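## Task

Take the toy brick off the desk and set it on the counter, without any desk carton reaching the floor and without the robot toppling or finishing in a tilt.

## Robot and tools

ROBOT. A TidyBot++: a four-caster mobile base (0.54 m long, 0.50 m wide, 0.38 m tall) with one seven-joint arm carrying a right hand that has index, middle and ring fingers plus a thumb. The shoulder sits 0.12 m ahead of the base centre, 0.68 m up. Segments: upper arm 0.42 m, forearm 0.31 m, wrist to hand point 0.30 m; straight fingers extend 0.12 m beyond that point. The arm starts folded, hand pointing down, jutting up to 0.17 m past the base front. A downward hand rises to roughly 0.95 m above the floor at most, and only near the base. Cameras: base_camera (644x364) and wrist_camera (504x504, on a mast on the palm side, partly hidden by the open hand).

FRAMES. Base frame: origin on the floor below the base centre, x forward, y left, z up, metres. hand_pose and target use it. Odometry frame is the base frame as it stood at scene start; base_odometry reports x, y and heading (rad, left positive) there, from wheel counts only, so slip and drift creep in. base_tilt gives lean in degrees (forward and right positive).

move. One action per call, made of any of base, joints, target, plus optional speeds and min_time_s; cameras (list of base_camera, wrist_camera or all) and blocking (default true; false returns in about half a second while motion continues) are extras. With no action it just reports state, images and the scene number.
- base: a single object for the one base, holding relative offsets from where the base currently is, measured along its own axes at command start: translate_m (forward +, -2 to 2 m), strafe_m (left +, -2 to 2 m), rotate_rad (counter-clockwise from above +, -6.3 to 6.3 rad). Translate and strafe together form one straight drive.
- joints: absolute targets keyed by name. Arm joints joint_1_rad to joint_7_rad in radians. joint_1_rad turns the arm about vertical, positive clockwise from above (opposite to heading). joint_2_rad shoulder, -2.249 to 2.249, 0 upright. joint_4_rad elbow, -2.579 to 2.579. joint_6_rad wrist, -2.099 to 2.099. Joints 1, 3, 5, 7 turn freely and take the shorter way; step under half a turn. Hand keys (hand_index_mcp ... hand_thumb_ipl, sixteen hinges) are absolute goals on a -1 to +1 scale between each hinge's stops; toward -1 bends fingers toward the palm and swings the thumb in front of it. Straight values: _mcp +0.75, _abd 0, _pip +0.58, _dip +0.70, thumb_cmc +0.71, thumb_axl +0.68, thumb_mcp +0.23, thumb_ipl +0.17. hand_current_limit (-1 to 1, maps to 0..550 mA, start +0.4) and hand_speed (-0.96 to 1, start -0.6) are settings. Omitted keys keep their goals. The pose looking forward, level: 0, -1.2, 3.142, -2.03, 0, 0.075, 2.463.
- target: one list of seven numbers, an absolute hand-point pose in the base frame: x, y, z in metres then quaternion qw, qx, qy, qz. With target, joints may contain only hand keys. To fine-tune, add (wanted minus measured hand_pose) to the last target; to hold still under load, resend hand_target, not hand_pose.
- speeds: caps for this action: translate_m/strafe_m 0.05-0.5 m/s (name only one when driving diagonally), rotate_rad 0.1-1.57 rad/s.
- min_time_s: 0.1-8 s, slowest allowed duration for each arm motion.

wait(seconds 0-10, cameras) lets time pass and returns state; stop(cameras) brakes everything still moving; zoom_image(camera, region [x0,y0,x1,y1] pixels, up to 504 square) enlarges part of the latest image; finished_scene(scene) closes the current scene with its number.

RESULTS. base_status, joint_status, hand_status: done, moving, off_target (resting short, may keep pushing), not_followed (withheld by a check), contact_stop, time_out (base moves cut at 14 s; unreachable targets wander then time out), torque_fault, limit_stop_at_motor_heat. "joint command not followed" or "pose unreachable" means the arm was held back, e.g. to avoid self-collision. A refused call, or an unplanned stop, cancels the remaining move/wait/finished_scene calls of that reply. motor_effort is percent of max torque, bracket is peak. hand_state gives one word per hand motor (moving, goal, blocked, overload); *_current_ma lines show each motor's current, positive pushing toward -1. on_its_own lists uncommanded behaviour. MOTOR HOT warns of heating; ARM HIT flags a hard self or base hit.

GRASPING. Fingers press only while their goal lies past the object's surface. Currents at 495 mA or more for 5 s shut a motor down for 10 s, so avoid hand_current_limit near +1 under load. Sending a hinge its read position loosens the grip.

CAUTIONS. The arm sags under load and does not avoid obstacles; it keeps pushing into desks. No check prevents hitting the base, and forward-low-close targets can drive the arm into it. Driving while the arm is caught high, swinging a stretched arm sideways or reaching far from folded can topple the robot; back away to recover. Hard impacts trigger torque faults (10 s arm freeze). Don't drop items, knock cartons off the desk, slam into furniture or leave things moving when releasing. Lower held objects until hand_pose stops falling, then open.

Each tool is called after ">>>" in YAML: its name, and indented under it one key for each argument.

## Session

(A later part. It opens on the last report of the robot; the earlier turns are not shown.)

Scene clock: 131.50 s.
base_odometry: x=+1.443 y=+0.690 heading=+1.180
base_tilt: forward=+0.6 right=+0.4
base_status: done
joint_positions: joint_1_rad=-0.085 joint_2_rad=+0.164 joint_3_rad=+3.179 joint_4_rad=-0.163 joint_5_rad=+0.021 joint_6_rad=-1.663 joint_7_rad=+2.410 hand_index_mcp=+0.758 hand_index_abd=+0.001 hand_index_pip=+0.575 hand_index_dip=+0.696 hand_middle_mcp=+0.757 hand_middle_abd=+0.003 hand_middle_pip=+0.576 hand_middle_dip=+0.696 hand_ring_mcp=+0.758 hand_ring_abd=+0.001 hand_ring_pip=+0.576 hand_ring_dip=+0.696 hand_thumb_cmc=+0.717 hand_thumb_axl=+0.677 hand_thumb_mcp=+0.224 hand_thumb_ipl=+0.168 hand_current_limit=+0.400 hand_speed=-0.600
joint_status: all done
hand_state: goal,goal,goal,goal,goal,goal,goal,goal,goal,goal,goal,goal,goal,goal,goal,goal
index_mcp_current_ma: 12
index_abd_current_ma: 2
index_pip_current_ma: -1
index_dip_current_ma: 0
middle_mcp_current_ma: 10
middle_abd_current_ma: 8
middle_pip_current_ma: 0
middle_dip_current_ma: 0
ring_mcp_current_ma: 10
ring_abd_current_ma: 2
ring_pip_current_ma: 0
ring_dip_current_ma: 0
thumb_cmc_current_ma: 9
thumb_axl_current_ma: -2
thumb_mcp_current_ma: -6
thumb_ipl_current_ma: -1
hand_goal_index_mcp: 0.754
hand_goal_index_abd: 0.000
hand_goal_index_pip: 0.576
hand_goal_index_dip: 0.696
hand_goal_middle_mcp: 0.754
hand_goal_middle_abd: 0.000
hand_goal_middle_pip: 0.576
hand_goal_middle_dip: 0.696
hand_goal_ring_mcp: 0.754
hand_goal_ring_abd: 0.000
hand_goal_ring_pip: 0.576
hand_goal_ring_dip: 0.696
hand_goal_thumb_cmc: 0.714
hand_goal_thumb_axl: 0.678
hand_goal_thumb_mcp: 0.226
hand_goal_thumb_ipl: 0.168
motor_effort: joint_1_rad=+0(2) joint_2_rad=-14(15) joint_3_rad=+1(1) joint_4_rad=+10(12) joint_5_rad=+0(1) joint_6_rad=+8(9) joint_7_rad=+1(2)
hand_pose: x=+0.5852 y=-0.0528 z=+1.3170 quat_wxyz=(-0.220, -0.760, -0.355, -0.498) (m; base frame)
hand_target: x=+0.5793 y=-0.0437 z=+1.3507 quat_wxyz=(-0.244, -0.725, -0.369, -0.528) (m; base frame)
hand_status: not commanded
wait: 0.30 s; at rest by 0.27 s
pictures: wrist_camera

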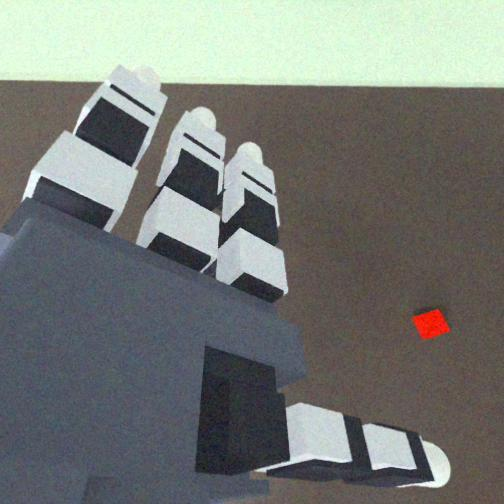

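>>> move:
  base: {"strafe_m":-0.416}
  speeds: {"strafe_m":0.3}
  joints: {"joint_1_rad":-0.32,"joint_2_rad":0.1,"joint_4_rad":-0.2,"joint_6_rad":-1.7,"joint_7_rad":0.0,"hand_index_mcp":0.2745,"hand_middle_mcp":0.2745,"hand_ring_mcp":0.95,"hand_index_abd":0.27,"hand_middle_abd":-0.27}

>>> move:
  joints: {"joint_2_rad":0.1,"joint_4_rad":-0.62,"joint_6_rad":-1.815}
  min_time_s: 2.5
  cameras: ["wrist_camera"]

Scene clock: 142.73 s.
move: done
base_odometry: x=+1.828 y=+0.531 heading=+1.178
base_tilt: forward=+0.6 right=+0.4
base_status: done
joint_positions: joint_1_rad=-0.307 joint_2_rad=+0.143 joint_3_rad=+3.179 joint_4_rad=-0.178 joint_5_rad=+0.021 joint_6_rad=-1.663 joint_7_rad=+0.053 hand_index_mcp=+0.270 hand_index_abd=+0.271 hand_index_pip=+0.576 hand_index_dip=+0.696 hand_middle_mcp=+0.271 hand_middle_abd=-0.263 hand_middle_pip=+0.576 hand_middle_dip=+0.696 hand_ring_mcp=+0.943 hand_ring_abd=+0.001 hand_ring_pip=+0.576 hand_ring_dip=+0.696 hand_thumb_cmc=+0.708 hand_thumb_axl=+0.677 hand_thumb_mcp=+0.224 hand_thumb_ipl=+0.168 hand_current_limit=+0.400 hand_speed=-0.600
joint_status: all done
hand_state: goal,goal,goal,goal,goal,goal,goal,goal,goal,goal,goal,goal,goal,goal,goal,goal
index_mcp_current_ma: -12
index_abd_current_ma: 1
index_pip_current_ma: -1
index_dip_current_ma: 0
middle_mcp_current_ma: -9
middle_abd_current_ma: 17
middle_pip_current_ma: 0
middle_dip_current_ma: 0
ring_mcp_current_ma: -22
ring_abd_current_ma: 2
ring_pip_current_ma: 0
ring_dip_current_ma: 0
thumb_cmc_current_ma: -16
thumb_axl_current_ma: -2
thumb_mcp_current_ma: -6
thumb_ipl_current_ma: -1
hand_goal_index_mcp: 0.274
hand_goal_index_abd: 0.270
hand_goal_index_pip: 0.576
hand_goal_index_dip: 0.696
hand_goal_middle_mcp: 0.274
hand_goal_middle_abd: -0.270
hand_goal_middle_pip: 0.576
hand_goal_middle_dip: 0.696
hand_goal_ring_mcp: 0.950
hand_goal_ring_abd: 0.000
hand_goal_ring_pip: 0.576
hand_goal_ring_dip: 0.696
hand_goal_thumb_cmc: 0.714
hand_goal_thumb_axl: 0.678
hand_goal_thumb_mcp: 0.226
hand_goal_thumb_ipl: 0.168
motor_effort: joint_1_rad=+0(2) joint_2_rad=-13(18) joint_3_rad=+1(1) joint_4_rad=+9(11) joint_5_rad=-1(1) joint_6_rad=+8(10) joint_7_rad=+1(2)
hand_pose: x=+0.5018 y=+0.1224 z=+1.1962 quat_wxyz=(+0.419, -0.676, +0.493, -0.351) (m; base frame)
hand_target: x=+0.4731 y=+0.1233 z=+1.1978 quat_wxyz=(+0.426, -0.669, +0.510, -0.332) (m; base frame)
hand_status: not commanded
pictures: none

Scene clock: 145.53 s.
move: done
base_odometry: x=+1.828 y=+0.531 heading=+1.178
base_tilt: forward=+0.6 right=+0.4
base_status: not commanded
joint_positions: joint_1_rad=-0.307 joint_2_rad=+0.140 joint_3_rad=+3.179 joint_4_rad=-0.599 joint_5_rad=+0.021 joint_6_rad=-1.748 joint_7_rad=+0.053 hand_index_mcp=+0.270 hand_index_abd=+0.271 hand_index_pip=+0.576 hand_index_dip=+0.696 hand_middle_mcp=+0.271 hand_middle_abd=-0.263 hand_middle_pip=+0.576 hand_middle_dip=+0.696 hand_ring_mcp=+0.943 hand_ring_abd=+0.001 hand_ring_pip=+0.576 hand_ring_dip=+0.696 hand_thumb_cmc=+0.708 hand_thumb_axl=+0.677 hand_thumb_mcp=+0.224 hand_thumb_ipl=+0.168 hand_current_limit=+0.400 hand_speed=-0.600
joint_status: all done
hand_state: goal,goal,goal,goal,goal,goal,goal,goal,goal,goal,goal,goal,goal,goal,goal,goal
index_mcp_current_ma: -12
index_abd_current_ma: 1
index_pip_current_ma: -1
index_dip_current_ma: 0
middle_mcp_current_ma: -9
middle_abd_current_ma: 16
middle_pip_current_ma: 0
middle_dip_current_ma: 0
ring_mcp_current_ma: -22
ring_abd_current_ma: 2
ring_pip_current_ma: 0
ring_dip_current_ma: 0
thumb_cmc_current_ma: -16
thumb_axl_current_ma: -2
thumb_mcp_current_ma: -6
thumb_ipl_current_ma: -1
hand_goal_index_mcp: 0.274
hand_goal_index_abd: 0.270
hand_goal_index_pip: 0.576
hand_goal_index_dip: 0.696
hand_goal_middle_mcp: 0.274
hand_goal_middle_abd: -0.270
hand_goal_middle_pip: 0.576
hand_goal_middle_dip: 0.696
hand_goal_ring_mcp: 0.950
hand_goal_ring_abd: 0.000
hand_goal_ring_pip: 0.576
hand_goal_ring_dip: 0.696
hand_goal_thumb_cmc: 0.714
hand_goal_thumb_axl: 0.678
hand_goal_thumb_mcp: 0.226
hand_goal_thumb_ipl: 0.168
motor_effort: joint_1_rad=+0(1) joint_2_rad=-16(17) joint_3_rad=+1(1) joint_4_rad=+13(13) joint_5_rad=+0(1) joint_6_rad=+5(9) joint_7_rad=+1(1)
hand_pose: x=+0.4873 y=+0.1177 z=+1.0391 quat_wxyz=(+0.243, -0.766, +0.557, -0.211) (m; base frame)
hand_target: x=+0.4517 y=+0.1168 z=+1.0403 quat_wxyz=(+0.232, -0.760, +0.577, -0.188) (m; base frame)
hand_status: not commanded
pictures: wrist_camera

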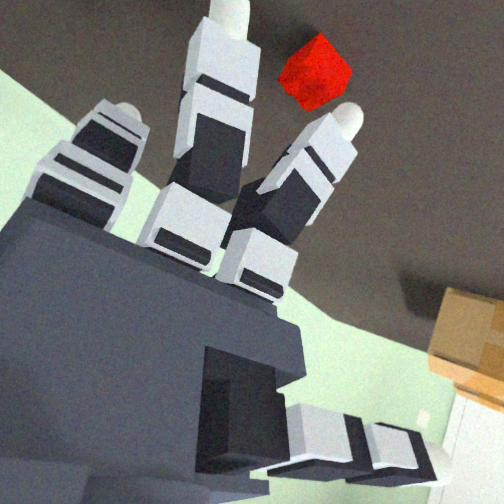

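>>> zoom_image:
  camera: "wrist_camera"
  region: [180, 0, 400, 220]

Scaled by 2.291 from the camera's 504x504 image, which has a finer 720x720 frame.

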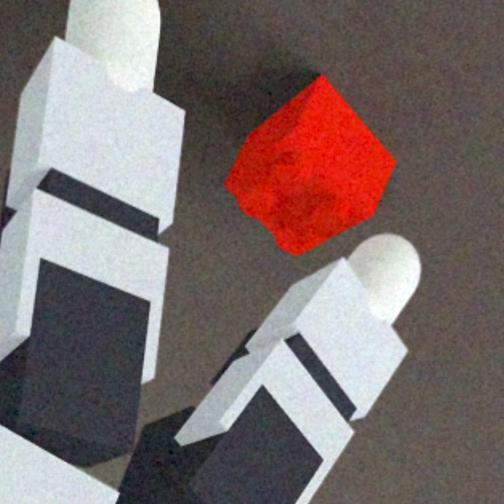

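>>> move:
  base: {"strafe_m":0.015}
  speeds: {"strafe_m":0.05}

>>> move:
  joints: {"joint_2_rad":0.19}
  min_time_s: 1.5
  cameras: ["wrist_camera"]

>>> zoom_image:
  camera: "wrist_camera"
  region: [180, 0, 400, 220]

Scene clock: 153.13 s.
move: done
base_odometry: x=+1.814 y=+0.537 heading=+1.178
base_tilt: forward=+0.6 right=+0.4
base_status: done
joint_positions: joint_1_rad=-0.311 joint_2_rad=+0.139 joint_3_rad=+3.179 joint_4_rad=-0.599 joint_5_rad=+0.021 joint_6_rad=-1.749 joint_7_rad=+0.053 hand_index_mcp=+0.270 hand_index_abd=+0.271 hand_index_pip=+0.576 hand_index_dip=+0.696 hand_middle_mcp=+0.271 hand_middle_abd=-0.264 hand_middle_pip=+0.576 hand_middle_dip=+0.696 hand_ring_mcp=+0.943 hand_ring_abd=+0.001 hand_ring_pip=+0.576 hand_ring_dip=+0.696 hand_thumb_cmc=+0.708 hand_thumb_axl=+0.677 hand_thumb_mcp=+0.224 hand_thumb_ipl=+0.168 hand_current_limit=+0.400 hand_speed=-0.600
joint_status: not commanded
hand_state: goal,goal,goal,goal,goal,goal,goal,goal,goal,goal,goal,goal,goal,goal,goal,goal
index_mcp_current_ma: -12
index_abd_current_ma: 1
index_pip_current_ma: -1
index_dip_current_ma: 0
middle_mcp_current_ma: -9
middle_abd_current_ma: 15
middle_pip_current_ma: 0
middle_dip_current_ma: 0
ring_mcp_current_ma: -22
ring_abd_current_ma: 2
ring_pip_current_ma: 0
ring_dip_current_ma: 0
thumb_cmc_current_ma: -16
thumb_axl_current_ma: -2
thumb_mcp_current_ma: -6
thumb_ipl_current_ma: -1
hand_goal_index_mcp: 0.274
hand_goal_index_abd: 0.270
hand_goal_index_pip: 0.576
hand_goal_index_dip: 0.696
hand_goal_middle_mcp: 0.274
hand_goal_middle_abd: -0.270
hand_goal_middle_pip: 0.576
hand_goal_middle_dip: 0.696
hand_goal_ring_mcp: 0.950
hand_goal_ring_abd: 0.000
hand_goal_ring_pip: 0.576
hand_goal_ring_dip: 0.696
hand_goal_thumb_cmc: 0.714
hand_goal_thumb_axl: 0.678
hand_goal_thumb_mcp: 0.226
hand_goal_thumb_ipl: 0.168
motor_effort: joint_1_rad=+0(2) joint_2_rad=-16(17) joint_3_rad=+1(2) joint_4_rad=+13(13) joint_5_rad=+0(1) joint_6_rad=+5(6) joint_7_rad=+1(1)
hand_pose: x=+0.4863 y=+0.1190 z=+1.0391 quat_wxyz=(+0.243, -0.767, +0.555, -0.210) (m; base frame)
hand_target: x=+0.4517 y=+0.1168 z=+1.0403 quat_wxyz=(+0.232, -0.760, +0.577, -0.188) (m; base frame)
hand_status: not commanded
pictures: none

Scene clock: 155.00 s.
move: done
base_odometry: x=+1.814 y=+0.537 heading=+1.178
base_tilt: forward=+0.6 right=+0.4
base_status: not commanded
joint_positions: joint_1_rad=-0.311 joint_2_rad=+0.160 joint_3_rad=+3.179 joint_4_rad=-0.599 joint_5_rad=+0.021 joint_6_rad=-1.749 joint_7_rad=+0.053 hand_index_mcp=+0.270 hand_index_abd=+0.271 hand_index_pip=+0.576 hand_index_dip=+0.696 hand_middle_mcp=+0.271 hand_middle_abd=-0.264 hand_middle_pip=+0.576 hand_middle_dip=+0.696 hand_ring_mcp=+0.943 hand_ring_abd=+0.001 hand_ring_pip=+0.576 hand_ring_dip=+0.696 hand_thumb_cmc=+0.708 hand_thumb_axl=+0.677 hand_thumb_mcp=+0.224 hand_thumb_ipl=+0.168 hand_current_limit=+0.400 hand_speed=-0.600
joint_status: all done
hand_state: goal,goal,goal,goal,goal,goal,goal,goal,goal,goal,goal,goal,goal,goal,goal,goal
index_mcp_current_ma: -12
index_abd_current_ma: 1
index_pip_current_ma: -1
index_dip_current_ma: 0
middle_mcp_current_ma: -9
middle_abd_current_ma: 15
middle_pip_current_ma: 0
middle_dip_current_ma: 0
ring_mcp_current_ma: -22
ring_abd_current_ma: 2
ring_pip_current_ma: 0
ring_dip_current_ma: 0
thumb_cmc_current_ma: -16
thumb_axl_current_ma: -2
thumb_mcp_current_ma: -6
thumb_ipl_current_ma: -1
hand_goal_index_mcp: 0.274
hand_goal_index_abd: 0.270
hand_goal_index_pip: 0.576
hand_goal_index_dip: 0.696
hand_goal_middle_mcp: 0.274
hand_goal_middle_abd: -0.270
hand_goal_middle_pip: 0.576
hand_goal_middle_dip: 0.696
hand_goal_ring_mcp: 0.950
hand_goal_ring_abd: 0.000
hand_goal_ring_pip: 0.576
hand_goal_ring_dip: 0.696
hand_goal_thumb_cmc: 0.714
hand_goal_thumb_axl: 0.678
hand_goal_thumb_mcp: 0.226
hand_goal_thumb_ipl: 0.168
motor_effort: joint_1_rad=+1(1) joint_2_rad=-17(18) joint_3_rad=+1(1) joint_4_rad=+13(13) joint_5_rad=+0(1) joint_6_rad=+6(6) joint_7_rad=+1(1)
hand_pose: x=+0.4934 y=+0.1213 z=+1.0309 quat_wxyz=(+0.235, -0.770, +0.557, -0.204) (m; base frame)
hand_target: x=+0.4809 y=+0.1265 z=+1.0072 quat_wxyz=(+0.197, -0.771, +0.584, -0.164) (m; base frame)
hand_status: not commanded
pictures: wrist_camera

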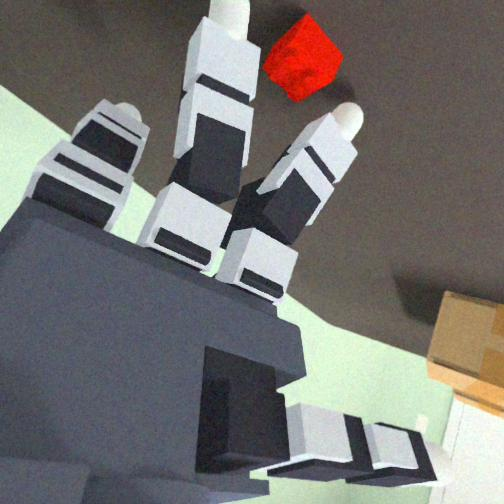

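Scaled by 2.291 from the camera's 504x504 image, which has a finer 720x720 frame.

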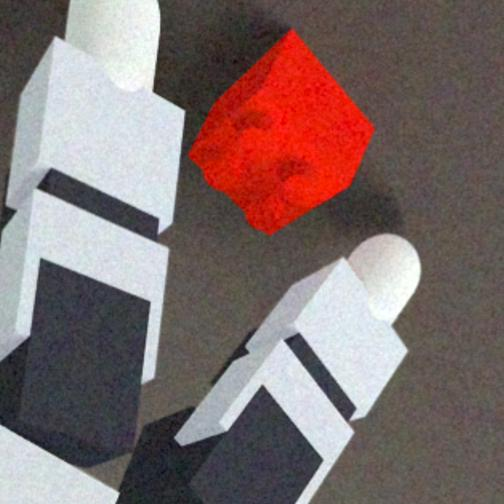

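>>> move:
  joints: {"hand_index_abd":0.03,"hand_middle_abd":-0.03,"hand_speed":-0.9}
  cameras: ["wrist_camera"]

>>> zoom_image:
  camera: "wrist_camera"
  region: [180, 0, 400, 220]

Scene clock: 158.30 s.
move: done
base_odometry: x=+1.814 y=+0.537 heading=+1.178
base_tilt: forward=+0.6 right=+0.4
base_status: not commanded
joint_positions: joint_1_rad=-0.311 joint_2_rad=+0.160 joint_3_rad=+3.179 joint_4_rad=-0.599 joint_5_rad=+0.021 joint_6_rad=-1.749 joint_7_rad=+0.053 hand_index_mcp=+0.270 hand_index_abd=+0.039 hand_index_pip=+0.576 hand_index_dip=+0.696 hand_middle_mcp=+0.271 hand_middle_abd=-0.038 hand_middle_pip=+0.576 hand_middle_dip=+0.696 hand_ring_mcp=+0.943 hand_ring_abd=+0.001 hand_ring_pip=+0.576 hand_ring_dip=+0.696 hand_thumb_cmc=+0.708 hand_thumb_axl=+0.677 hand_thumb_mcp=+0.224 hand_thumb_ipl=+0.168 hand_current_limit=+0.400 hand_speed=-0.900
joint_status: all done
hand_state: goal,goal,goal,goal,goal,goal,goal,goal,goal,goal,goal,goal,goal,goal,goal,goal
index_mcp_current_ma: -12
index_abd_current_ma: 22
index_pip_current_ma: -1
index_dip_current_ma: 0
middle_mcp_current_ma: -9
middle_abd_current_ma: -21
middle_pip_current_ma: 0
middle_dip_current_ma: 0
ring_mcp_current_ma: -22
ring_abd_current_ma: 2
ring_pip_current_ma: 0
ring_dip_current_ma: 0
thumb_cmc_current_ma: -16
thumb_axl_current_ma: -2
thumb_mcp_current_ma: -6
thumb_ipl_current_ma: -1
hand_goal_index_mcp: 0.274
hand_goal_index_abd: 0.030
hand_goal_index_pip: 0.576
hand_goal_index_dip: 0.696
hand_goal_middle_mcp: 0.274
hand_goal_middle_abd: -0.030
hand_goal_middle_pip: 0.576
hand_goal_middle_dip: 0.696
hand_goal_ring_mcp: 0.950
hand_goal_ring_abd: 0.000
hand_goal_ring_pip: 0.576
hand_goal_ring_dip: 0.696
hand_goal_thumb_cmc: 0.714
hand_goal_thumb_axl: 0.678
hand_goal_thumb_mcp: 0.226
hand_goal_thumb_ipl: 0.168
motor_effort: joint_1_rad=+0(0) joint_2_rad=-17(18) joint_3_rad=+1(1) joint_4_rad=+13(13) joint_5_rad=+0(1) joint_6_rad=+5(6) joint_7_rad=+0(1)
hand_pose: x=+0.4934 y=+0.1213 z=+1.0309 quat_wxyz=(+0.235, -0.770, +0.557, -0.204) (m; base frame)
hand_target: x=+0.4809 y=+0.1265 z=+1.0072 quat_wxyz=(+0.197, -0.771, +0.584, -0.164) (m; base frame)
hand_status: not commanded
pictures: wrist_camera

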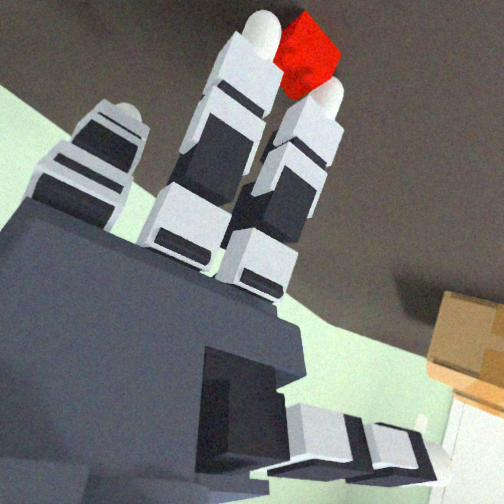

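Scaled by 2.291 from the camera's 504x504 image, which has a finer 720x720 frame.

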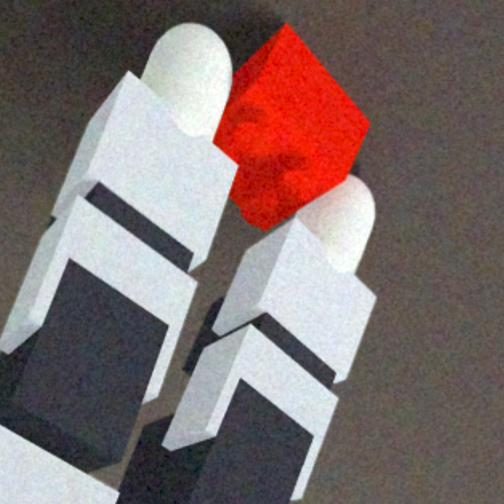

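>>> move:
  joints: {"hand_index_abd":-0.05,"hand_middle_abd":0.05}
  cameras: ["wrist_camera"]

>>> zoom_image:
  camera: "wrist_camera"
  region: [180, 0, 400, 220]

Scene clock: 159.57 s.
move: off_target
base_odometry: x=+1.814 y=+0.537 heading=+1.178
base_tilt: forward=+0.6 right=+0.4
base_status: not commanded
joint_positions: joint_1_rad=-0.311 joint_2_rad=+0.160 joint_3_rad=+3.179 joint_4_rad=-0.599 joint_5_rad=+0.021 joint_6_rad=-1.749 joint_7_rad=+0.053 hand_index_mcp=+0.270 hand_index_abd=+0.029 hand_index_pip=+0.576 hand_index_dip=+0.696 hand_middle_mcp=+0.271 hand_middle_abd=-0.036 hand_middle_pip=+0.576 hand_middle_dip=+0.696 hand_ring_mcp=+0.943 hand_ring_abd=+0.001 hand_ring_pip=+0.576 hand_ring_dip=+0.696 hand_thumb_cmc=+0.708 hand_thumb_axl=+0.677 hand_thumb_mcp=+0.224 hand_thumb_ipl=+0.168 hand_current_limit=+0.400 hand_speed=-0.900
joint_status: hand_index_abd off_target (ended at +0.029, target -0.050); hand_middle_abd off_target (ended at -0.036, target +0.050)
hand_state: goal,blocked,goal,goal,goal,blocked,goal,goal,goal,goal,goal,goal,goal,goal,goal,goal
index_mcp_current_ma: -12
index_abd_current_ma: 275
index_pip_current_ma: -1
index_dip_current_ma: 0
middle_mcp_current_ma: -9
middle_abd_current_ma: -303
middle_pip_current_ma: 0
middle_dip_current_ma: 0
ring_mcp_current_ma: -22
ring_abd_current_ma: 2
ring_pip_current_ma: 0
ring_dip_current_ma: 0
thumb_cmc_current_ma: -16
thumb_axl_current_ma: -2
thumb_mcp_current_ma: -6
thumb_ipl_current_ma: -1
hand_goal_index_mcp: 0.274
hand_goal_index_abd: -0.050
hand_goal_index_pip: 0.576
hand_goal_index_dip: 0.696
hand_goal_middle_mcp: 0.274
hand_goal_middle_abd: 0.050
hand_goal_middle_pip: 0.576
hand_goal_middle_dip: 0.696
hand_goal_ring_mcp: 0.950
hand_goal_ring_abd: 0.000
hand_goal_ring_pip: 0.576
hand_goal_ring_dip: 0.696
hand_goal_thumb_cmc: 0.714
hand_goal_thumb_axl: 0.678
hand_goal_thumb_mcp: 0.226
hand_goal_thumb_ipl: 0.168
motor_effort: joint_1_rad=+0(1) joint_2_rad=-17(17) joint_3_rad=+1(1) joint_4_rad=+13(13) joint_5_rad=+1(1) joint_6_rad=+5(7) joint_7_rad=+1(1)
hand_pose: x=+0.4934 y=+0.1213 z=+1.0309 quat_wxyz=(+0.235, -0.770, +0.557, -0.204) (m; base frame)
hand_target: x=+0.4809 y=+0.1265 z=+1.0072 quat_wxyz=(+0.197, -0.771, +0.584, -0.164) (m; base frame)
hand_status: not commanded
pictures: wrist_camera

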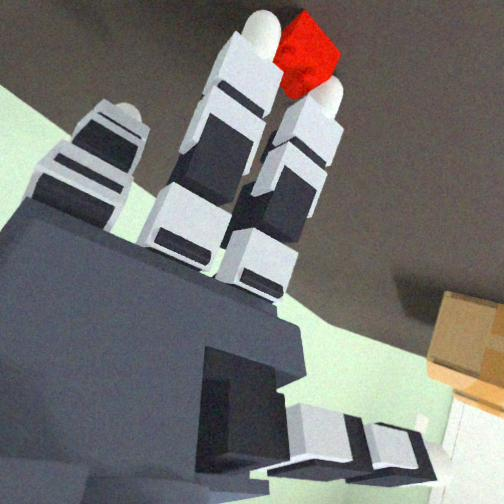

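Scaled by 2.291 from the camera's 504x504 image, which has a finer 720x720 frame.

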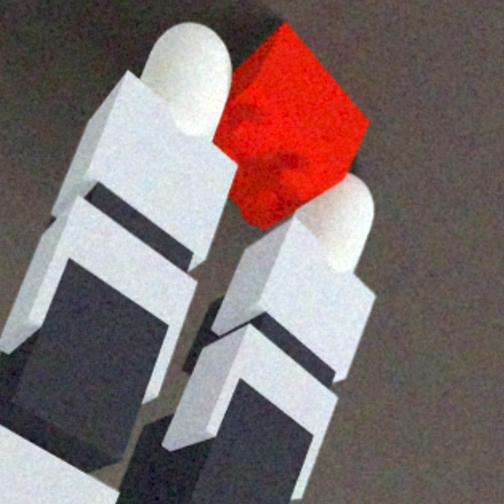

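>>> move:
  joints: {"hand_index_abd":-0.07,"hand_middle_abd":0.06}

>>> move:
  joints: {"joint_4_rad":-0.5}
  min_time_s: 2
  cameras: ["wrist_camera"]

Scene clock: 160.43 s.
move: off_target
base_odometry: x=+1.814 y=+0.537 heading=+1.178
base_tilt: forward=+0.6 right=+0.4
base_status: not commanded
joint_positions: joint_1_rad=-0.311 joint_2_rad=+0.160 joint_3_rad=+3.179 joint_4_rad=-0.599 joint_5_rad=+0.021 joint_6_rad=-1.749 joint_7_rad=+0.053 hand_index_mcp=+0.270 hand_index_abd=+0.027 hand_index_pip=+0.576 hand_index_dip=+0.696 hand_middle_mcp=+0.271 hand_middle_abd=-0.036 hand_middle_pip=+0.576 hand_middle_dip=+0.696 hand_ring_mcp=+0.943 hand_ring_abd=+0.001 hand_ring_pip=+0.576 hand_ring_dip=+0.696 hand_thumb_cmc=+0.708 hand_thumb_axl=+0.677 hand_thumb_mcp=+0.224 hand_thumb_ipl=+0.168 hand_current_limit=+0.400 hand_speed=-0.900
joint_status: hand_index_abd off_target (ended at +0.027, target -0.070); hand_middle_abd off_target (ended at -0.036, target +0.060)
hand_state: goal,blocked,goal,goal,goal,blocked,goal,goal,goal,goal,goal,goal,goal,goal,goal,goal
index_mcp_current_ma: -12
index_abd_current_ma: 348
index_pip_current_ma: -1
index_dip_current_ma: 0
middle_mcp_current_ma: -9
middle_abd_current_ma: -344
middle_pip_current_ma: 0
middle_dip_current_ma: 0
ring_mcp_current_ma: -22
ring_abd_current_ma: 2
ring_pip_current_ma: 0
ring_dip_current_ma: 0
thumb_cmc_current_ma: -16
thumb_axl_current_ma: -2
thumb_mcp_current_ma: -6
thumb_ipl_current_ma: -1
hand_goal_index_mcp: 0.274
hand_goal_index_abd: -0.070
hand_goal_index_pip: 0.576
hand_goal_index_dip: 0.696
hand_goal_middle_mcp: 0.274
hand_goal_middle_abd: 0.060
hand_goal_middle_pip: 0.576
hand_goal_middle_dip: 0.696
hand_goal_ring_mcp: 0.950
hand_goal_ring_abd: 0.000
hand_goal_ring_pip: 0.576
hand_goal_ring_dip: 0.696
hand_goal_thumb_cmc: 0.714
hand_goal_thumb_axl: 0.678
hand_goal_thumb_mcp: 0.226
hand_goal_thumb_ipl: 0.168
motor_effort: joint_1_rad=+0(1) joint_2_rad=-16(18) joint_3_rad=+1(1) joint_4_rad=+12(13) joint_5_rad=+0(1) joint_6_rad=+6(6) joint_7_rad=+1(1)
hand_pose: x=+0.4934 y=+0.1213 z=+1.0309 quat_wxyz=(+0.235, -0.770, +0.557, -0.204) (m; base frame)
hand_target: x=+0.4809 y=+0.1265 z=+1.0072 quat_wxyz=(+0.197, -0.771, +0.584, -0.164) (m; base frame)
hand_status: not commanded
pictures: none

Scene clock: 162.70 s.
move: done
base_odometry: x=+1.814 y=+0.537 heading=+1.178
base_tilt: forward=+0.6 right=+0.4
base_status: not commanded
joint_positions: joint_1_rad=-0.311 joint_2_rad=+0.160 joint_3_rad=+3.179 joint_4_rad=-0.513 joint_5_rad=+0.021 joint_6_rad=-1.749 joint_7_rad=+0.053 hand_index_mcp=+0.270 hand_index_abd=+0.027 hand_index_pip=+0.576 hand_index_dip=+0.696 hand_middle_mcp=+0.271 hand_middle_abd=-0.036 hand_middle_pip=+0.576 hand_middle_dip=+0.696 hand_ring_mcp=+0.943 hand_ring_abd=+0.001 hand_ring_pip=+0.576 hand_ring_dip=+0.696 hand_thumb_cmc=+0.708 hand_thumb_axl=+0.677 hand_thumb_mcp=+0.224 hand_thumb_ipl=+0.168 hand_current_limit=+0.400 hand_speed=-0.900
joint_status: all done
hand_state: goal,blocked,goal,goal,goal,blocked,goal,goal,goal,goal,goal,goal,goal,goal,goal,goal
index_mcp_current_ma: -12
index_abd_current_ma: 348
index_pip_current_ma: -1
index_dip_current_ma: 0
middle_mcp_current_ma: -9
middle_abd_current_ma: -344
middle_pip_current_ma: 0
middle_dip_current_ma: 0
ring_mcp_current_ma: -22
ring_abd_current_ma: 2
ring_pip_current_ma: 0
ring_dip_current_ma: 0
thumb_cmc_current_ma: -16
thumb_axl_current_ma: -2
thumb_mcp_current_ma: -6
thumb_ipl_current_ma: -1
hand_goal_index_mcp: 0.274
hand_goal_index_abd: -0.070
hand_goal_index_pip: 0.576
hand_goal_index_dip: 0.696
hand_goal_middle_mcp: 0.274
hand_goal_middle_abd: 0.060
hand_goal_middle_pip: 0.576
hand_goal_middle_dip: 0.696
hand_goal_ring_mcp: 0.950
hand_goal_ring_abd: 0.000
hand_goal_ring_pip: 0.576
hand_goal_ring_dip: 0.696
hand_goal_thumb_cmc: 0.714
hand_goal_thumb_axl: 0.678
hand_goal_thumb_mcp: 0.226
hand_goal_thumb_ipl: 0.168
motor_effort: joint_1_rad=+0(0) joint_2_rad=-16(18) joint_3_rad=+1(1) joint_4_rad=+12(14) joint_5_rad=+0(1) joint_6_rad=+6(7) joint_7_rad=+1(1)
hand_pose: x=+0.4976 y=+0.1227 z=+1.0590 quat_wxyz=(+0.267, -0.758, +0.549, -0.229) (m; base frame)
hand_target: x=+0.4888 y=+0.1291 z=+1.0441 quat_wxyz=(+0.243, -0.757, +0.574, -0.198) (m; base frame)
hand_status: not commanded
pictures: wrist_camera

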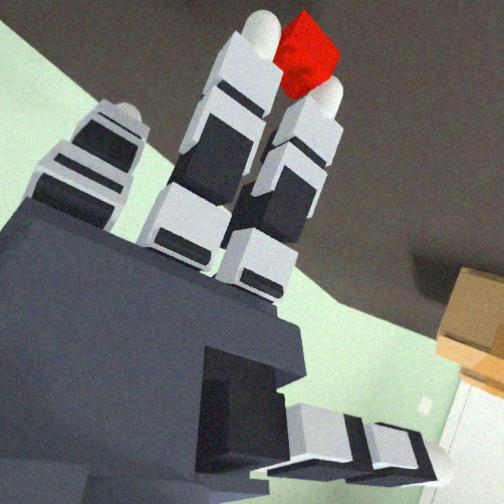

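>>> move:
  joints: {"joint_4_rad":-0.15}
  min_time_s: 2.5
  cameras: ["wrist_camera"]

>>> move:
  base: {"translate_m":-0.5}
  speeds: {"translate_m":0.25}
  cameras: ["all"]

Scene clock: 166.13 s.
move: done
base_odometry: x=+1.814 y=+0.537 heading=+1.178
base_tilt: forward=+0.6 right=+0.4
base_status: not commanded
joint_positions: joint_1_rad=-0.311 joint_2_rad=+0.163 joint_3_rad=+3.179 joint_4_rad=-0.161 joint_5_rad=+0.021 joint_6_rad=-1.749 joint_7_rad=+0.053 hand_index_mcp=+0.270 hand_index_abd=+0.027 hand_index_pip=+0.576 hand_index_dip=+0.696 hand_middle_mcp=+0.271 hand_middle_abd=-0.036 hand_middle_pip=+0.576 hand_middle_dip=+0.696 hand_ring_mcp=+0.943 hand_ring_abd=+0.001 hand_ring_pip=+0.576 hand_ring_dip=+0.696 hand_thumb_cmc=+0.708 hand_thumb_axl=+0.677 hand_thumb_mcp=+0.224 hand_thumb_ipl=+0.168 hand_current_limit=+0.400 hand_speed=-0.900
joint_status: all done
hand_state: goal,blocked,goal,goal,goal,blocked,goal,goal,goal,goal,goal,goal,goal,goal,goal,goal
index_mcp_current_ma: -12
index_abd_current_ma: 348
index_pip_current_ma: -1
index_dip_current_ma: 0
middle_mcp_current_ma: -9
middle_abd_current_ma: -344
middle_pip_current_ma: 0
middle_dip_current_ma: 0
ring_mcp_current_ma: -22
ring_abd_current_ma: 2
ring_pip_current_ma: 0
ring_dip_current_ma: 0
thumb_cmc_current_ma: -16
thumb_axl_current_ma: -2
thumb_mcp_current_ma: -6
thumb_ipl_current_ma: -1
hand_goal_index_mcp: 0.274
hand_goal_index_abd: -0.070
hand_goal_index_pip: 0.576
hand_goal_index_dip: 0.696
hand_goal_middle_mcp: 0.274
hand_goal_middle_abd: 0.060
hand_goal_middle_pip: 0.576
hand_goal_middle_dip: 0.696
hand_goal_ring_mcp: 0.950
hand_goal_ring_abd: 0.000
hand_goal_ring_pip: 0.576
hand_goal_ring_dip: 0.696
hand_goal_thumb_cmc: 0.714
hand_goal_thumb_axl: 0.678
hand_goal_thumb_mcp: 0.226
hand_goal_thumb_ipl: 0.168
motor_effort: joint_1_rad=+0(1) joint_2_rad=-13(18) joint_3_rad=+0(1) joint_4_rad=+9(14) joint_5_rad=+0(1) joint_6_rad=+8(8) joint_7_rad=+1(1)
hand_pose: x=+0.4916 y=+0.1218 z=+1.1742 quat_wxyz=(+0.391, -0.696, +0.506, -0.327) (m; base frame)
hand_target: x=+0.4872 y=+0.1294 z=+1.1539 quat_wxyz=(+0.372, -0.701, +0.533, -0.293) (m; base frame)
hand_status: not commanded
pictures: wrist_camera

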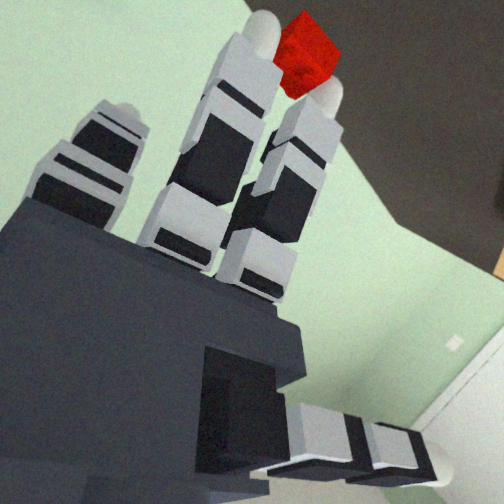

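Scene clock: 169.00 s.
move: done
base_odometry: x=+1.623 y=+0.075 heading=+1.178
base_tilt: forward=+0.6 right=+0.4
base_status: done
joint_positions: joint_1_rad=-0.311 joint_2_rad=+0.177 joint_3_rad=+3.179 joint_4_rad=-0.158 joint_5_rad=+0.021 joint_6_rad=-1.749 joint_7_rad=+0.053 hand_index_mcp=+0.269 hand_index_abd=+0.027 hand_index_pip=+0.576 hand_index_dip=+0.696 hand_middle_mcp=+0.271 hand_middle_abd=-0.036 hand_middle_pip=+0.576 hand_middle_dip=+0.696 hand_ring_mcp=+0.942 hand_ring_abd=+0.001 hand_ring_pip=+0.576 hand_ring_dip=+0.696 hand_thumb_cmc=+0.708 hand_thumb_axl=+0.677 hand_thumb_mcp=+0.224 hand_thumb_ipl=+0.168 hand_current_limit=+0.400 hand_speed=-0.900
joint_status: not commanded
hand_state: goal,blocked,goal,goal,goal,blocked,goal,goal,goal,goal,goal,goal,goal,goal,goal,goal
index_mcp_current_ma: -15
index_abd_current_ma: 348
index_pip_current_ma: -1
index_dip_current_ma: 0
middle_mcp_current_ma: -9
middle_abd_current_ma: -344
middle_pip_current_ma: 0
middle_dip_current_ma: 0
ring_mcp_current_ma: -23
ring_abd_current_ma: 2
ring_pip_current_ma: 0
ring_dip_current_ma: 0
thumb_cmc_current_ma: -16
thumb_axl_current_ma: -2
thumb_mcp_current_ma: -6
thumb_ipl_current_ma: -1
hand_goal_index_mcp: 0.274
hand_goal_index_abd: -0.070
hand_goal_index_pip: 0.576
hand_goal_index_dip: 0.696
hand_goal_middle_mcp: 0.274
hand_goal_middle_abd: 0.060
hand_goal_middle_pip: 0.576
hand_goal_middle_dip: 0.696
hand_goal_ring_mcp: 0.950
hand_goal_ring_abd: 0.000
hand_goal_ring_pip: 0.576
hand_goal_ring_dip: 0.696
hand_goal_thumb_cmc: 0.714
hand_goal_thumb_axl: 0.678
hand_goal_thumb_mcp: 0.226
hand_goal_thumb_ipl: 0.168
motor_effort: joint_1_rad=+0(1) joint_2_rad=-14(17) joint_3_rad=+1(1) joint_4_rad=+9(10) joint_5_rad=+0(1) joint_6_rad=+8(9) joint_7_rad=+1(1)
hand_pose: x=+0.4981 y=+0.1239 z=+1.1696 quat_wxyz=(+0.387, -0.699, +0.507, -0.324) (m; base frame)
hand_target: x=+0.4872 y=+0.1294 z=+1.1539 quat_wxyz=(+0.372, -0.701, +0.533, -0.293) (m; base frame)
hand_status: not commanded
pictures: base_camera, wrist_camera

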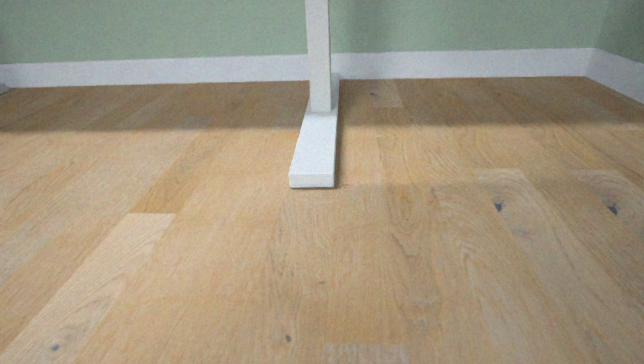

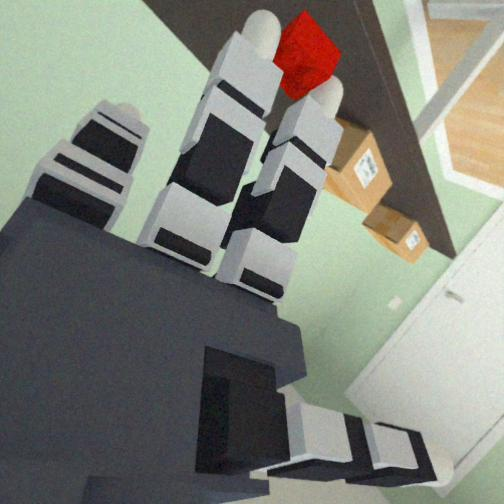

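>>> move:
  base: {"translate_m":0.15}
  joints: {"joint_1_rad":-0.1,"joint_2_rad":0.0,"joint_4_rad":-0.3,"joint_6_rad":-1.3,"joint_7_rad":2.463}
  min_time_s: 2.5

>>> wait:
  seconds: 0.3
  cameras: ["wrist_camera"]

Scene clock: 173.53 s.
move: done
base_odometry: x=+1.680 y=+0.213 heading=+1.178
base_tilt: forward=+0.6 right=+0.4
base_status: done
joint_positions: joint_1_rad=-0.115 joint_2_rad=+0.038 joint_3_rad=+3.179 joint_4_rad=-0.279 joint_5_rad=+0.021 joint_6_rad=-1.365 joint_7_rad=+2.408 hand_index_mcp=+0.279 hand_index_abd=+0.027 hand_index_pip=+0.576 hand_index_dip=+0.696 hand_middle_mcp=+0.279 hand_middle_abd=-0.036 hand_middle_pip=+0.576 hand_middle_dip=+0.696 hand_ring_mcp=+0.954 hand_ring_abd=+0.001 hand_ring_pip=+0.576 hand_ring_dip=+0.696 hand_thumb_cmc=+0.718 hand_thumb_axl=+0.677 hand_thumb_mcp=+0.224 hand_thumb_ipl=+0.168 hand_current_limit=+0.400 hand_speed=-0.900
joint_status: all done
hand_state: goal,blocked,goal,goal,goal,blocked,goal,goal,goal,goal,goal,goal,goal,goal,goal,goal
index_mcp_current_ma: 13
index_abd_current_ma: 348
index_pip_current_ma: -1
index_dip_current_ma: 0
middle_mcp_current_ma: 16
middle_abd_current_ma: -344
middle_pip_current_ma: 0
middle_dip_current_ma: 0
ring_mcp_current_ma: 11
ring_abd_current_ma: 2
ring_pip_current_ma: 0
ring_dip_current_ma: 0
thumb_cmc_current_ma: 10
thumb_axl_current_ma: -2
thumb_mcp_current_ma: -6
thumb_ipl_current_ma: -1
hand_goal_index_mcp: 0.274
hand_goal_index_abd: -0.070
hand_goal_index_pip: 0.576
hand_goal_index_dip: 0.696
hand_goal_middle_mcp: 0.274
hand_goal_middle_abd: 0.060
hand_goal_middle_pip: 0.576
hand_goal_middle_dip: 0.696
hand_goal_ring_mcp: 0.950
hand_goal_ring_abd: 0.000
hand_goal_ring_pip: 0.576
hand_goal_ring_dip: 0.696
hand_goal_thumb_cmc: 0.714
hand_goal_thumb_axl: 0.678
hand_goal_thumb_mcp: 0.226
hand_goal_thumb_ipl: 0.168
motor_effort: joint_1_rad=+0(2) joint_2_rad=-10(19) joint_3_rad=+1(1) joint_4_rad=+9(12) joint_5_rad=+0(1) joint_6_rad=+9(10) joint_7_rad=+1(2)
hand_pose: x=+0.5418 y=-0.0449 z=+1.4155 quat_wxyz=(-0.256, -0.671, -0.325, -0.615) (m; base frame)
hand_target: x=+0.5176 y=-0.0510 z=+1.4465 quat_wxyz=(-0.290, -0.640, -0.325, -0.634) (m; base frame)
hand_status: not commanded
pictures: none

Scene clock: 173.83 s.
base_odometry: x=+1.680 y=+0.213 heading=+1.178
base_tilt: forward=+0.6 right=+0.4
base_status: done
joint_positions: joint_1_rad=-0.115 joint_2_rad=+0.038 joint_3_rad=+3.179 joint_4_rad=-0.279 joint_5_rad=+0.021 joint_6_rad=-1.365 joint_7_rad=+2.408 hand_index_mcp=+0.279 hand_index_abd=+0.027 hand_index_pip=+0.576 hand_index_dip=+0.696 hand_middle_mcp=+0.279 hand_middle_abd=-0.036 hand_middle_pip=+0.576 hand_middle_dip=+0.696 hand_ring_mcp=+0.954 hand_ring_abd=+0.001 hand_ring_pip=+0.576 hand_ring_dip=+0.696 hand_thumb_cmc=+0.718 hand_thumb_axl=+0.677 hand_thumb_mcp=+0.224 hand_thumb_ipl=+0.168 hand_current_limit=+0.400 hand_speed=-0.900
joint_status: all done
hand_state: goal,blocked,goal,goal,goal,blocked,goal,goal,goal,goal,goal,goal,goal,goal,goal,goal
index_mcp_current_ma: 13
index_abd_current_ma: 348
index_pip_current_ma: -1
index_dip_current_ma: 0
middle_mcp_current_ma: 16
middle_abd_current_ma: -344
middle_pip_current_ma: 0
middle_dip_current_ma: 0
ring_mcp_current_ma: 11
ring_abd_current_ma: 2
ring_pip_current_ma: 0
ring_dip_current_ma: 0
thumb_cmc_current_ma: 10
thumb_axl_current_ma: -2
thumb_mcp_current_ma: -6
thumb_ipl_current_ma: -1
hand_goal_index_mcp: 0.274
hand_goal_index_abd: -0.070
hand_goal_index_pip: 0.576
hand_goal_index_dip: 0.696
hand_goal_middle_mcp: 0.274
hand_goal_middle_abd: 0.060
hand_goal_middle_pip: 0.576
hand_goal_middle_dip: 0.696
hand_goal_ring_mcp: 0.950
hand_goal_ring_abd: 0.000
hand_goal_ring_pip: 0.576
hand_goal_ring_dip: 0.696
hand_goal_thumb_cmc: 0.714
hand_goal_thumb_axl: 0.678
hand_goal_thumb_mcp: 0.226
hand_goal_thumb_ipl: 0.168
motor_effort: joint_1_rad=+0(2) joint_2_rad=-10(19) joint_3_rad=+1(1) joint_4_rad=+10(12) joint_5_rad=-1(1) joint_6_rad=+8(10) joint_7_rad=+1(2)
hand_pose: x=+0.5418 y=-0.0449 z=+1.4156 quat_wxyz=(-0.256, -0.671, -0.325, -0.615) (m; base frame)
hand_target: x=+0.5176 y=-0.0510 z=+1.4465 quat_wxyz=(-0.290, -0.640, -0.325, -0.634) (m; base frame)
hand_status: not commanded
wait: 0.30 s; at rest by 0.27 s
pictures: wrist_camera

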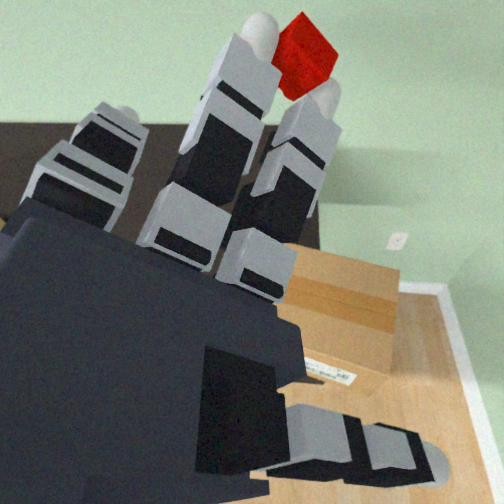

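>>> move:
  base: {"translate_m":-1.3,"strafe_m":0.95,"rotate_rad":3.14}
  speeds: {"rotate_rad":0.8}
  joints: {"joint_1_rad":0.0,"joint_2_rad":-0.1,"joint_4_rad":-0.5,"joint_6_rad":-1.815,"joint_7_rad":0.0}
  min_time_s: 3
  cameras: ["all"]

Scene clock: 183.30 s.
move: done
base_odometry: x=+0.305 y=-0.624 heading=-1.966
base_tilt: forward=+0.6 right=+0.4
base_status: done
joint_positions: joint_1_rad=-0.014 joint_2_rad=-0.063 joint_3_rad=+3.179 joint_4_rad=-0.483 joint_5_rad=+0.021 joint_6_rad=-1.745 joint_7_rad=+0.054 hand_index_mcp=+0.270 hand_index_abd=+0.027 hand_index_pip=+0.576 hand_index_dip=+0.696 hand_middle_mcp=+0.272 hand_middle_abd=-0.036 hand_middle_pip=+0.576 hand_middle_dip=+0.696 hand_ring_mcp=+0.943 hand_ring_abd=+0.001 hand_ring_pip=+0.576 hand_ring_dip=+0.696 hand_thumb_cmc=+0.709 hand_thumb_axl=+0.677 hand_thumb_mcp=+0.224 hand_thumb_ipl=+0.168 hand_current_limit=+0.400 hand_speed=-0.900
joint_status: all done
hand_state: goal,blocked,goal,goal,goal,blocked,goal,goal,goal,goal,goal,goal,goal,goal,goal,goal
index_mcp_current_ma: -10
index_abd_current_ma: 348
index_pip_current_ma: -1
index_dip_current_ma: 0
middle_mcp_current_ma: -5
middle_abd_current_ma: -344
middle_pip_current_ma: 0
middle_dip_current_ma: 0
ring_mcp_current_ma: -23
ring_abd_current_ma: 3
ring_pip_current_ma: 0
ring_dip_current_ma: 0
thumb_cmc_current_ma: -14
thumb_axl_current_ma: -2
thumb_mcp_current_ma: -6
thumb_ipl_current_ma: -1
hand_goal_index_mcp: 0.274
hand_goal_index_abd: -0.070
hand_goal_index_pip: 0.576
hand_goal_index_dip: 0.696
hand_goal_middle_mcp: 0.274
hand_goal_middle_abd: 0.060
hand_goal_middle_pip: 0.576
hand_goal_middle_dip: 0.696
hand_goal_ring_mcp: 0.950
hand_goal_ring_abd: 0.000
hand_goal_ring_pip: 0.576
hand_goal_ring_dip: 0.696
hand_goal_thumb_cmc: 0.714
hand_goal_thumb_axl: 0.678
hand_goal_thumb_mcp: 0.226
hand_goal_thumb_ipl: 0.168
motor_effort: joint_1_rad=+0(3) joint_2_rad=-8(13) joint_3_rad=+1(3) joint_4_rad=+10(13) joint_5_rad=+0(2) joint_6_rad=+6(10) joint_7_rad=+1(2)
hand_pose: x=+0.4230 y=+0.0049 z=+1.1487 quat_wxyz=(+0.313, -0.629, +0.620, -0.349) (m; base frame)
hand_target: x=+0.3907 y=+0.0062 z=+1.1409 quat_wxyz=(+0.305, -0.615, +0.650, -0.326) (m; base frame)
hand_status: not commanded
pictures: base_camera, wrist_camera

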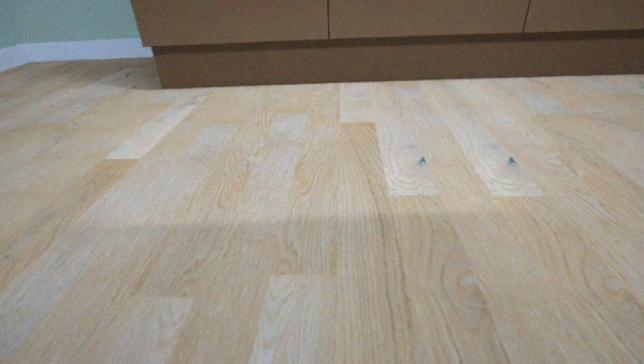

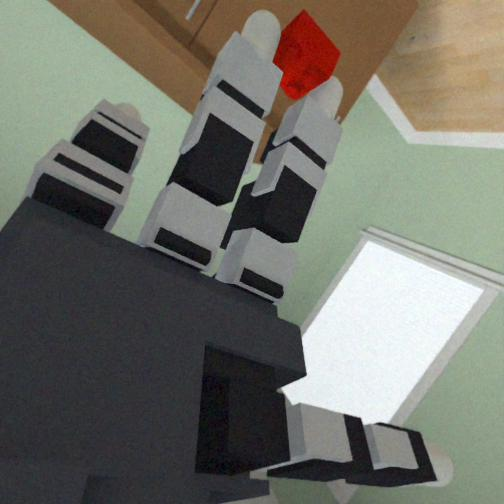

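>>> move:
  base: {"translate_m":0.9,"strafe_m":-0.2}
  speeds: {"translate_m":0.35}
  cameras: ["all"]

Scene clock: 188.10 s.
move: done
base_odometry: x=-0.226 y=-1.377 heading=-1.965
base_tilt: forward=+0.6 right=+0.4
base_status: done
joint_positions: joint_1_rad=-0.014 joint_2_rad=-0.087 joint_3_rad=+3.179 joint_4_rad=-0.485 joint_5_rad=+0.021 joint_6_rad=-1.747 joint_7_rad=+0.054 hand_index_mcp=+0.269 hand_index_abd=+0.027 hand_index_pip=+0.576 hand_index_dip=+0.696 hand_middle_mcp=+0.272 hand_middle_abd=-0.036 hand_middle_pip=+0.576 hand_middle_dip=+0.696 hand_ring_mcp=+0.942 hand_ring_abd=+0.001 hand_ring_pip=+0.576 hand_ring_dip=+0.696 hand_thumb_cmc=+0.709 hand_thumb_axl=+0.677 hand_thumb_mcp=+0.224 hand_thumb_ipl=+0.168 hand_current_limit=+0.400 hand_speed=-0.900
joint_status: not commanded
hand_state: goal,blocked,goal,goal,goal,blocked,goal,goal,goal,goal,goal,goal,goal,goal,goal,goal
index_mcp_current_ma: -13
index_abd_current_ma: 348
index_pip_current_ma: -1
index_dip_current_ma: 0
middle_mcp_current_ma: -6
middle_abd_current_ma: -344
middle_pip_current_ma: 0
middle_dip_current_ma: 0
ring_mcp_current_ma: -23
ring_abd_current_ma: 3
ring_pip_current_ma: 0
ring_dip_current_ma: 0
thumb_cmc_current_ma: -15
thumb_axl_current_ma: -2
thumb_mcp_current_ma: -6
thumb_ipl_current_ma: -1
hand_goal_index_mcp: 0.274
hand_goal_index_abd: -0.070
hand_goal_index_pip: 0.576
hand_goal_index_dip: 0.696
hand_goal_middle_mcp: 0.274
hand_goal_middle_abd: 0.060
hand_goal_middle_pip: 0.576
hand_goal_middle_dip: 0.696
hand_goal_ring_mcp: 0.950
hand_goal_ring_abd: 0.000
hand_goal_ring_pip: 0.576
hand_goal_ring_dip: 0.696
hand_goal_thumb_cmc: 0.714
hand_goal_thumb_axl: 0.678
hand_goal_thumb_mcp: 0.226
hand_goal_thumb_ipl: 0.168
motor_effort: joint_1_rad=+0(1) joint_2_rad=-8(10) joint_3_rad=+1(1) joint_4_rad=+10(11) joint_5_rad=+0(1) joint_6_rad=+7(9) joint_7_rad=+1(1)
hand_pose: x=+0.4113 y=+0.0048 z=+1.1547 quat_wxyz=(+0.319, -0.625, +0.617, -0.356) (m; base frame)
hand_target: x=+0.3907 y=+0.0062 z=+1.1409 quat_wxyz=(+0.305, -0.615, +0.650, -0.326) (m; base frame)
hand_status: not commanded
pictures: base_camera, wrist_camera

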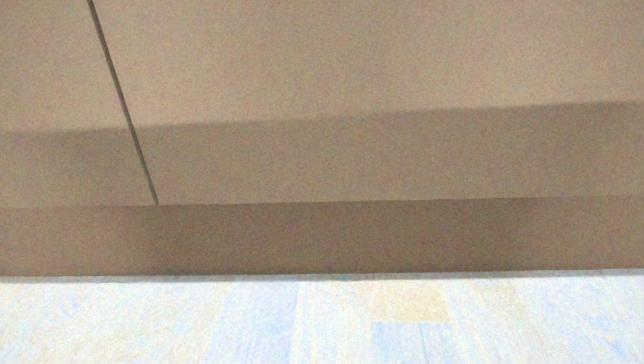

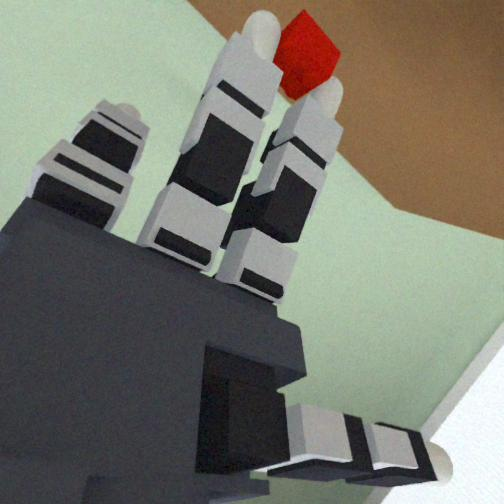

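>>> move:
  base: {"translate_m":0.09}
  speeds: {"translate_m":0.15}

>>> move:
  joints: {"joint_2_rad":0.15,"joint_4_rad":-0.66}
  min_time_s: 2.5

>>> move:
  joints: {"joint_2_rad":0.2}
  min_time_s: 1.5
  cameras: ["wrist_camera"]

Scene clock: 190.00 s.
move: done
base_odometry: x=-0.261 y=-1.461 heading=-1.966
base_tilt: forward=+0.6 right=+0.4
base_status: done
joint_positions: joint_1_rad=-0.014 joint_2_rad=-0.091 joint_3_rad=+3.179 joint_4_rad=-0.486 joint_5_rad=+0.021 joint_6_rad=-1.748 joint_7_rad=+0.054 hand_index_mcp=+0.269 hand_index_abd=+0.027 hand_index_pip=+0.576 hand_index_dip=+0.696 hand_middle_mcp=+0.272 hand_middle_abd=-0.036 hand_middle_pip=+0.576 hand_middle_dip=+0.696 hand_ring_mcp=+0.942 hand_ring_abd=+0.001 hand_ring_pip=+0.576 hand_ring_dip=+0.696 hand_thumb_cmc=+0.709 hand_thumb_axl=+0.677 hand_thumb_mcp=+0.224 hand_thumb_ipl=+0.168 hand_current_limit=+0.400 hand_speed=-0.900
joint_status: not commanded
hand_state: goal,blocked,goal,goal,goal,blocked,goal,goal,goal,goal,goal,goal,goal,goal,goal,goal
index_mcp_current_ma: -14
index_abd_current_ma: 348
index_pip_current_ma: -1
index_dip_current_ma: 0
middle_mcp_current_ma: -7
middle_abd_current_ma: -344
middle_pip_current_ma: 0
middle_dip_current_ma: 0
ring_mcp_current_ma: -23
ring_abd_current_ma: 3
ring_pip_current_ma: 0
ring_dip_current_ma: 0
thumb_cmc_current_ma: -15
thumb_axl_current_ma: -2
thumb_mcp_current_ma: -6
thumb_ipl_current_ma: -1
hand_goal_index_mcp: 0.274
hand_goal_index_abd: -0.070
hand_goal_index_pip: 0.576
hand_goal_index_dip: 0.696
hand_goal_middle_mcp: 0.274
hand_goal_middle_abd: 0.060
hand_goal_middle_pip: 0.576
hand_goal_middle_dip: 0.696
hand_goal_ring_mcp: 0.950
hand_goal_ring_abd: 0.000
hand_goal_ring_pip: 0.576
hand_goal_ring_dip: 0.696
hand_goal_thumb_cmc: 0.714
hand_goal_thumb_axl: 0.678
hand_goal_thumb_mcp: 0.226
hand_goal_thumb_ipl: 0.168
motor_effort: joint_1_rad=+0(1) joint_2_rad=-7(10) joint_3_rad=+1(1) joint_4_rad=+10(11) joint_5_rad=+0(1) joint_6_rad=+7(9) joint_7_rad=+1(1)
hand_pose: x=+0.4095 y=+0.0048 z=+1.1553 quat_wxyz=(+0.320, -0.625, +0.617, -0.356) (m; base frame)
hand_target: x=+0.3907 y=+0.0062 z=+1.1409 quat_wxyz=(+0.305, -0.615, +0.650, -0.326) (m; base frame)
hand_status: not commanded
pictures: none

Scene clock: 192.87 s.
move: done
base_odometry: x=-0.261 y=-1.461 heading=-1.966
base_tilt: forward=+0.6 right=+0.4
base_status: not commanded
joint_positions: joint_1_rad=-0.014 joint_2_rad=+0.125 joint_3_rad=+3.179 joint_4_rad=-0.638 joint_5_rad=+0.021 joint_6_rad=-1.749 joint_7_rad=+0.054 hand_index_mcp=+0.269 hand_index_abd=+0.027 hand_index_pip=+0.576 hand_index_dip=+0.696 hand_middle_mcp=+0.272 hand_middle_abd=-0.036 hand_middle_pip=+0.576 hand_middle_dip=+0.696 hand_ring_mcp=+0.942 hand_ring_abd=+0.001 hand_ring_pip=+0.576 hand_ring_dip=+0.696 hand_thumb_cmc=+0.709 hand_thumb_axl=+0.677 hand_thumb_mcp=+0.224 hand_thumb_ipl=+0.168 hand_current_limit=+0.400 hand_speed=-0.900
joint_status: all done
hand_state: goal,blocked,goal,goal,goal,blocked,goal,goal,goal,goal,goal,goal,goal,goal,goal,goal
index_mcp_current_ma: -14
index_abd_current_ma: 348
index_pip_current_ma: -1
index_dip_current_ma: 0
middle_mcp_current_ma: -7
middle_abd_current_ma: -344
middle_pip_current_ma: 0
middle_dip_current_ma: 0
ring_mcp_current_ma: -23
ring_abd_current_ma: 3
ring_pip_current_ma: 0
ring_dip_current_ma: 0
thumb_cmc_current_ma: -15
thumb_axl_current_ma: -2
thumb_mcp_current_ma: -6
thumb_ipl_current_ma: -1
hand_goal_index_mcp: 0.274
hand_goal_index_abd: -0.070
hand_goal_index_pip: 0.576
hand_goal_index_dip: 0.696
hand_goal_middle_mcp: 0.274
hand_goal_middle_abd: 0.060
hand_goal_middle_pip: 0.576
hand_goal_middle_dip: 0.696
hand_goal_ring_mcp: 0.950
hand_goal_ring_abd: 0.000
hand_goal_ring_pip: 0.576
hand_goal_ring_dip: 0.696
hand_goal_thumb_cmc: 0.714
hand_goal_thumb_axl: 0.678
hand_goal_thumb_mcp: 0.226
hand_goal_thumb_ipl: 0.168
motor_effort: joint_1_rad=+0(1) joint_2_rad=-16(18) joint_3_rad=+1(1) joint_4_rad=+13(14) joint_5_rad=+0(1) joint_6_rad=+5(8) joint_7_rad=+1(1)
hand_pose: x=+0.4978 y=+0.0060 z=+1.0317 quat_wxyz=(+0.202, -0.679, +0.665, -0.235) (m; base frame)
hand_target: x=+0.4858 y=+0.0063 z=+1.0100 quat_wxyz=(+0.168, -0.667, +0.699, -0.193) (m; base frame)
hand_status: not commanded
pictures: none

Scene clock: 194.63 s.
move: done
base_odometry: x=-0.261 y=-1.461 heading=-1.966
base_tilt: forward=+0.6 right=+0.4
base_status: not commanded
joint_positions: joint_1_rad=-0.014 joint_2_rad=+0.168 joint_3_rad=+3.179 joint_4_rad=-0.638 joint_5_rad=+0.021 joint_6_rad=-1.749 joint_7_rad=+0.054 hand_index_mcp=+0.269 hand_index_abd=+0.027 hand_index_pip=+0.576 hand_index_dip=+0.696 hand_middle_mcp=+0.272 hand_middle_abd=-0.036 hand_middle_pip=+0.576 hand_middle_dip=+0.696 hand_ring_mcp=+0.942 hand_ring_abd=+0.001 hand_ring_pip=+0.576 hand_ring_dip=+0.696 hand_thumb_cmc=+0.709 hand_thumb_axl=+0.677 hand_thumb_mcp=+0.224 hand_thumb_ipl=+0.168 hand_current_limit=+0.400 hand_speed=-0.900
joint_status: all done
hand_state: goal,blocked,goal,goal,goal,blocked,goal,goal,goal,goal,goal,goal,goal,goal,goal,goal
index_mcp_current_ma: -14
index_abd_current_ma: 348
index_pip_current_ma: -1
index_dip_current_ma: 0
middle_mcp_current_ma: -7
middle_abd_current_ma: -344
middle_pip_current_ma: 0
middle_dip_current_ma: 0
ring_mcp_current_ma: -23
ring_abd_current_ma: 3
ring_pip_current_ma: 0
ring_dip_current_ma: 0
thumb_cmc_current_ma: -15
thumb_axl_current_ma: -2
thumb_mcp_current_ma: -6
thumb_ipl_current_ma: -1
hand_goal_index_mcp: 0.274
hand_goal_index_abd: -0.070
hand_goal_index_pip: 0.576
hand_goal_index_dip: 0.696
hand_goal_middle_mcp: 0.274
hand_goal_middle_abd: 0.060
hand_goal_middle_pip: 0.576
hand_goal_middle_dip: 0.696
hand_goal_ring_mcp: 0.950
hand_goal_ring_abd: 0.000
hand_goal_ring_pip: 0.576
hand_goal_ring_dip: 0.696
hand_goal_thumb_cmc: 0.714
hand_goal_thumb_axl: 0.678
hand_goal_thumb_mcp: 0.226
hand_goal_thumb_ipl: 0.168
motor_effort: joint_1_rad=+0(1) joint_2_rad=-17(18) joint_3_rad=+1(1) joint_4_rad=+13(14) joint_5_rad=+0(1) joint_6_rad=+5(6) joint_7_rad=+1(1)
hand_pose: x=+0.5122 y=+0.0062 z=+1.0151 quat_wxyz=(+0.187, -0.684, +0.669, -0.221) (m; base frame)
hand_target: x=+0.5017 y=+0.0063 z=+0.9913 quat_wxyz=(+0.151, -0.672, +0.703, -0.176) (m; base frame)
hand_status: not commanded
pictures: wrist_camera

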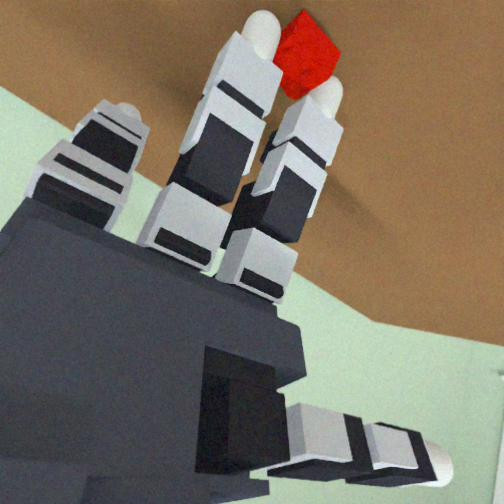

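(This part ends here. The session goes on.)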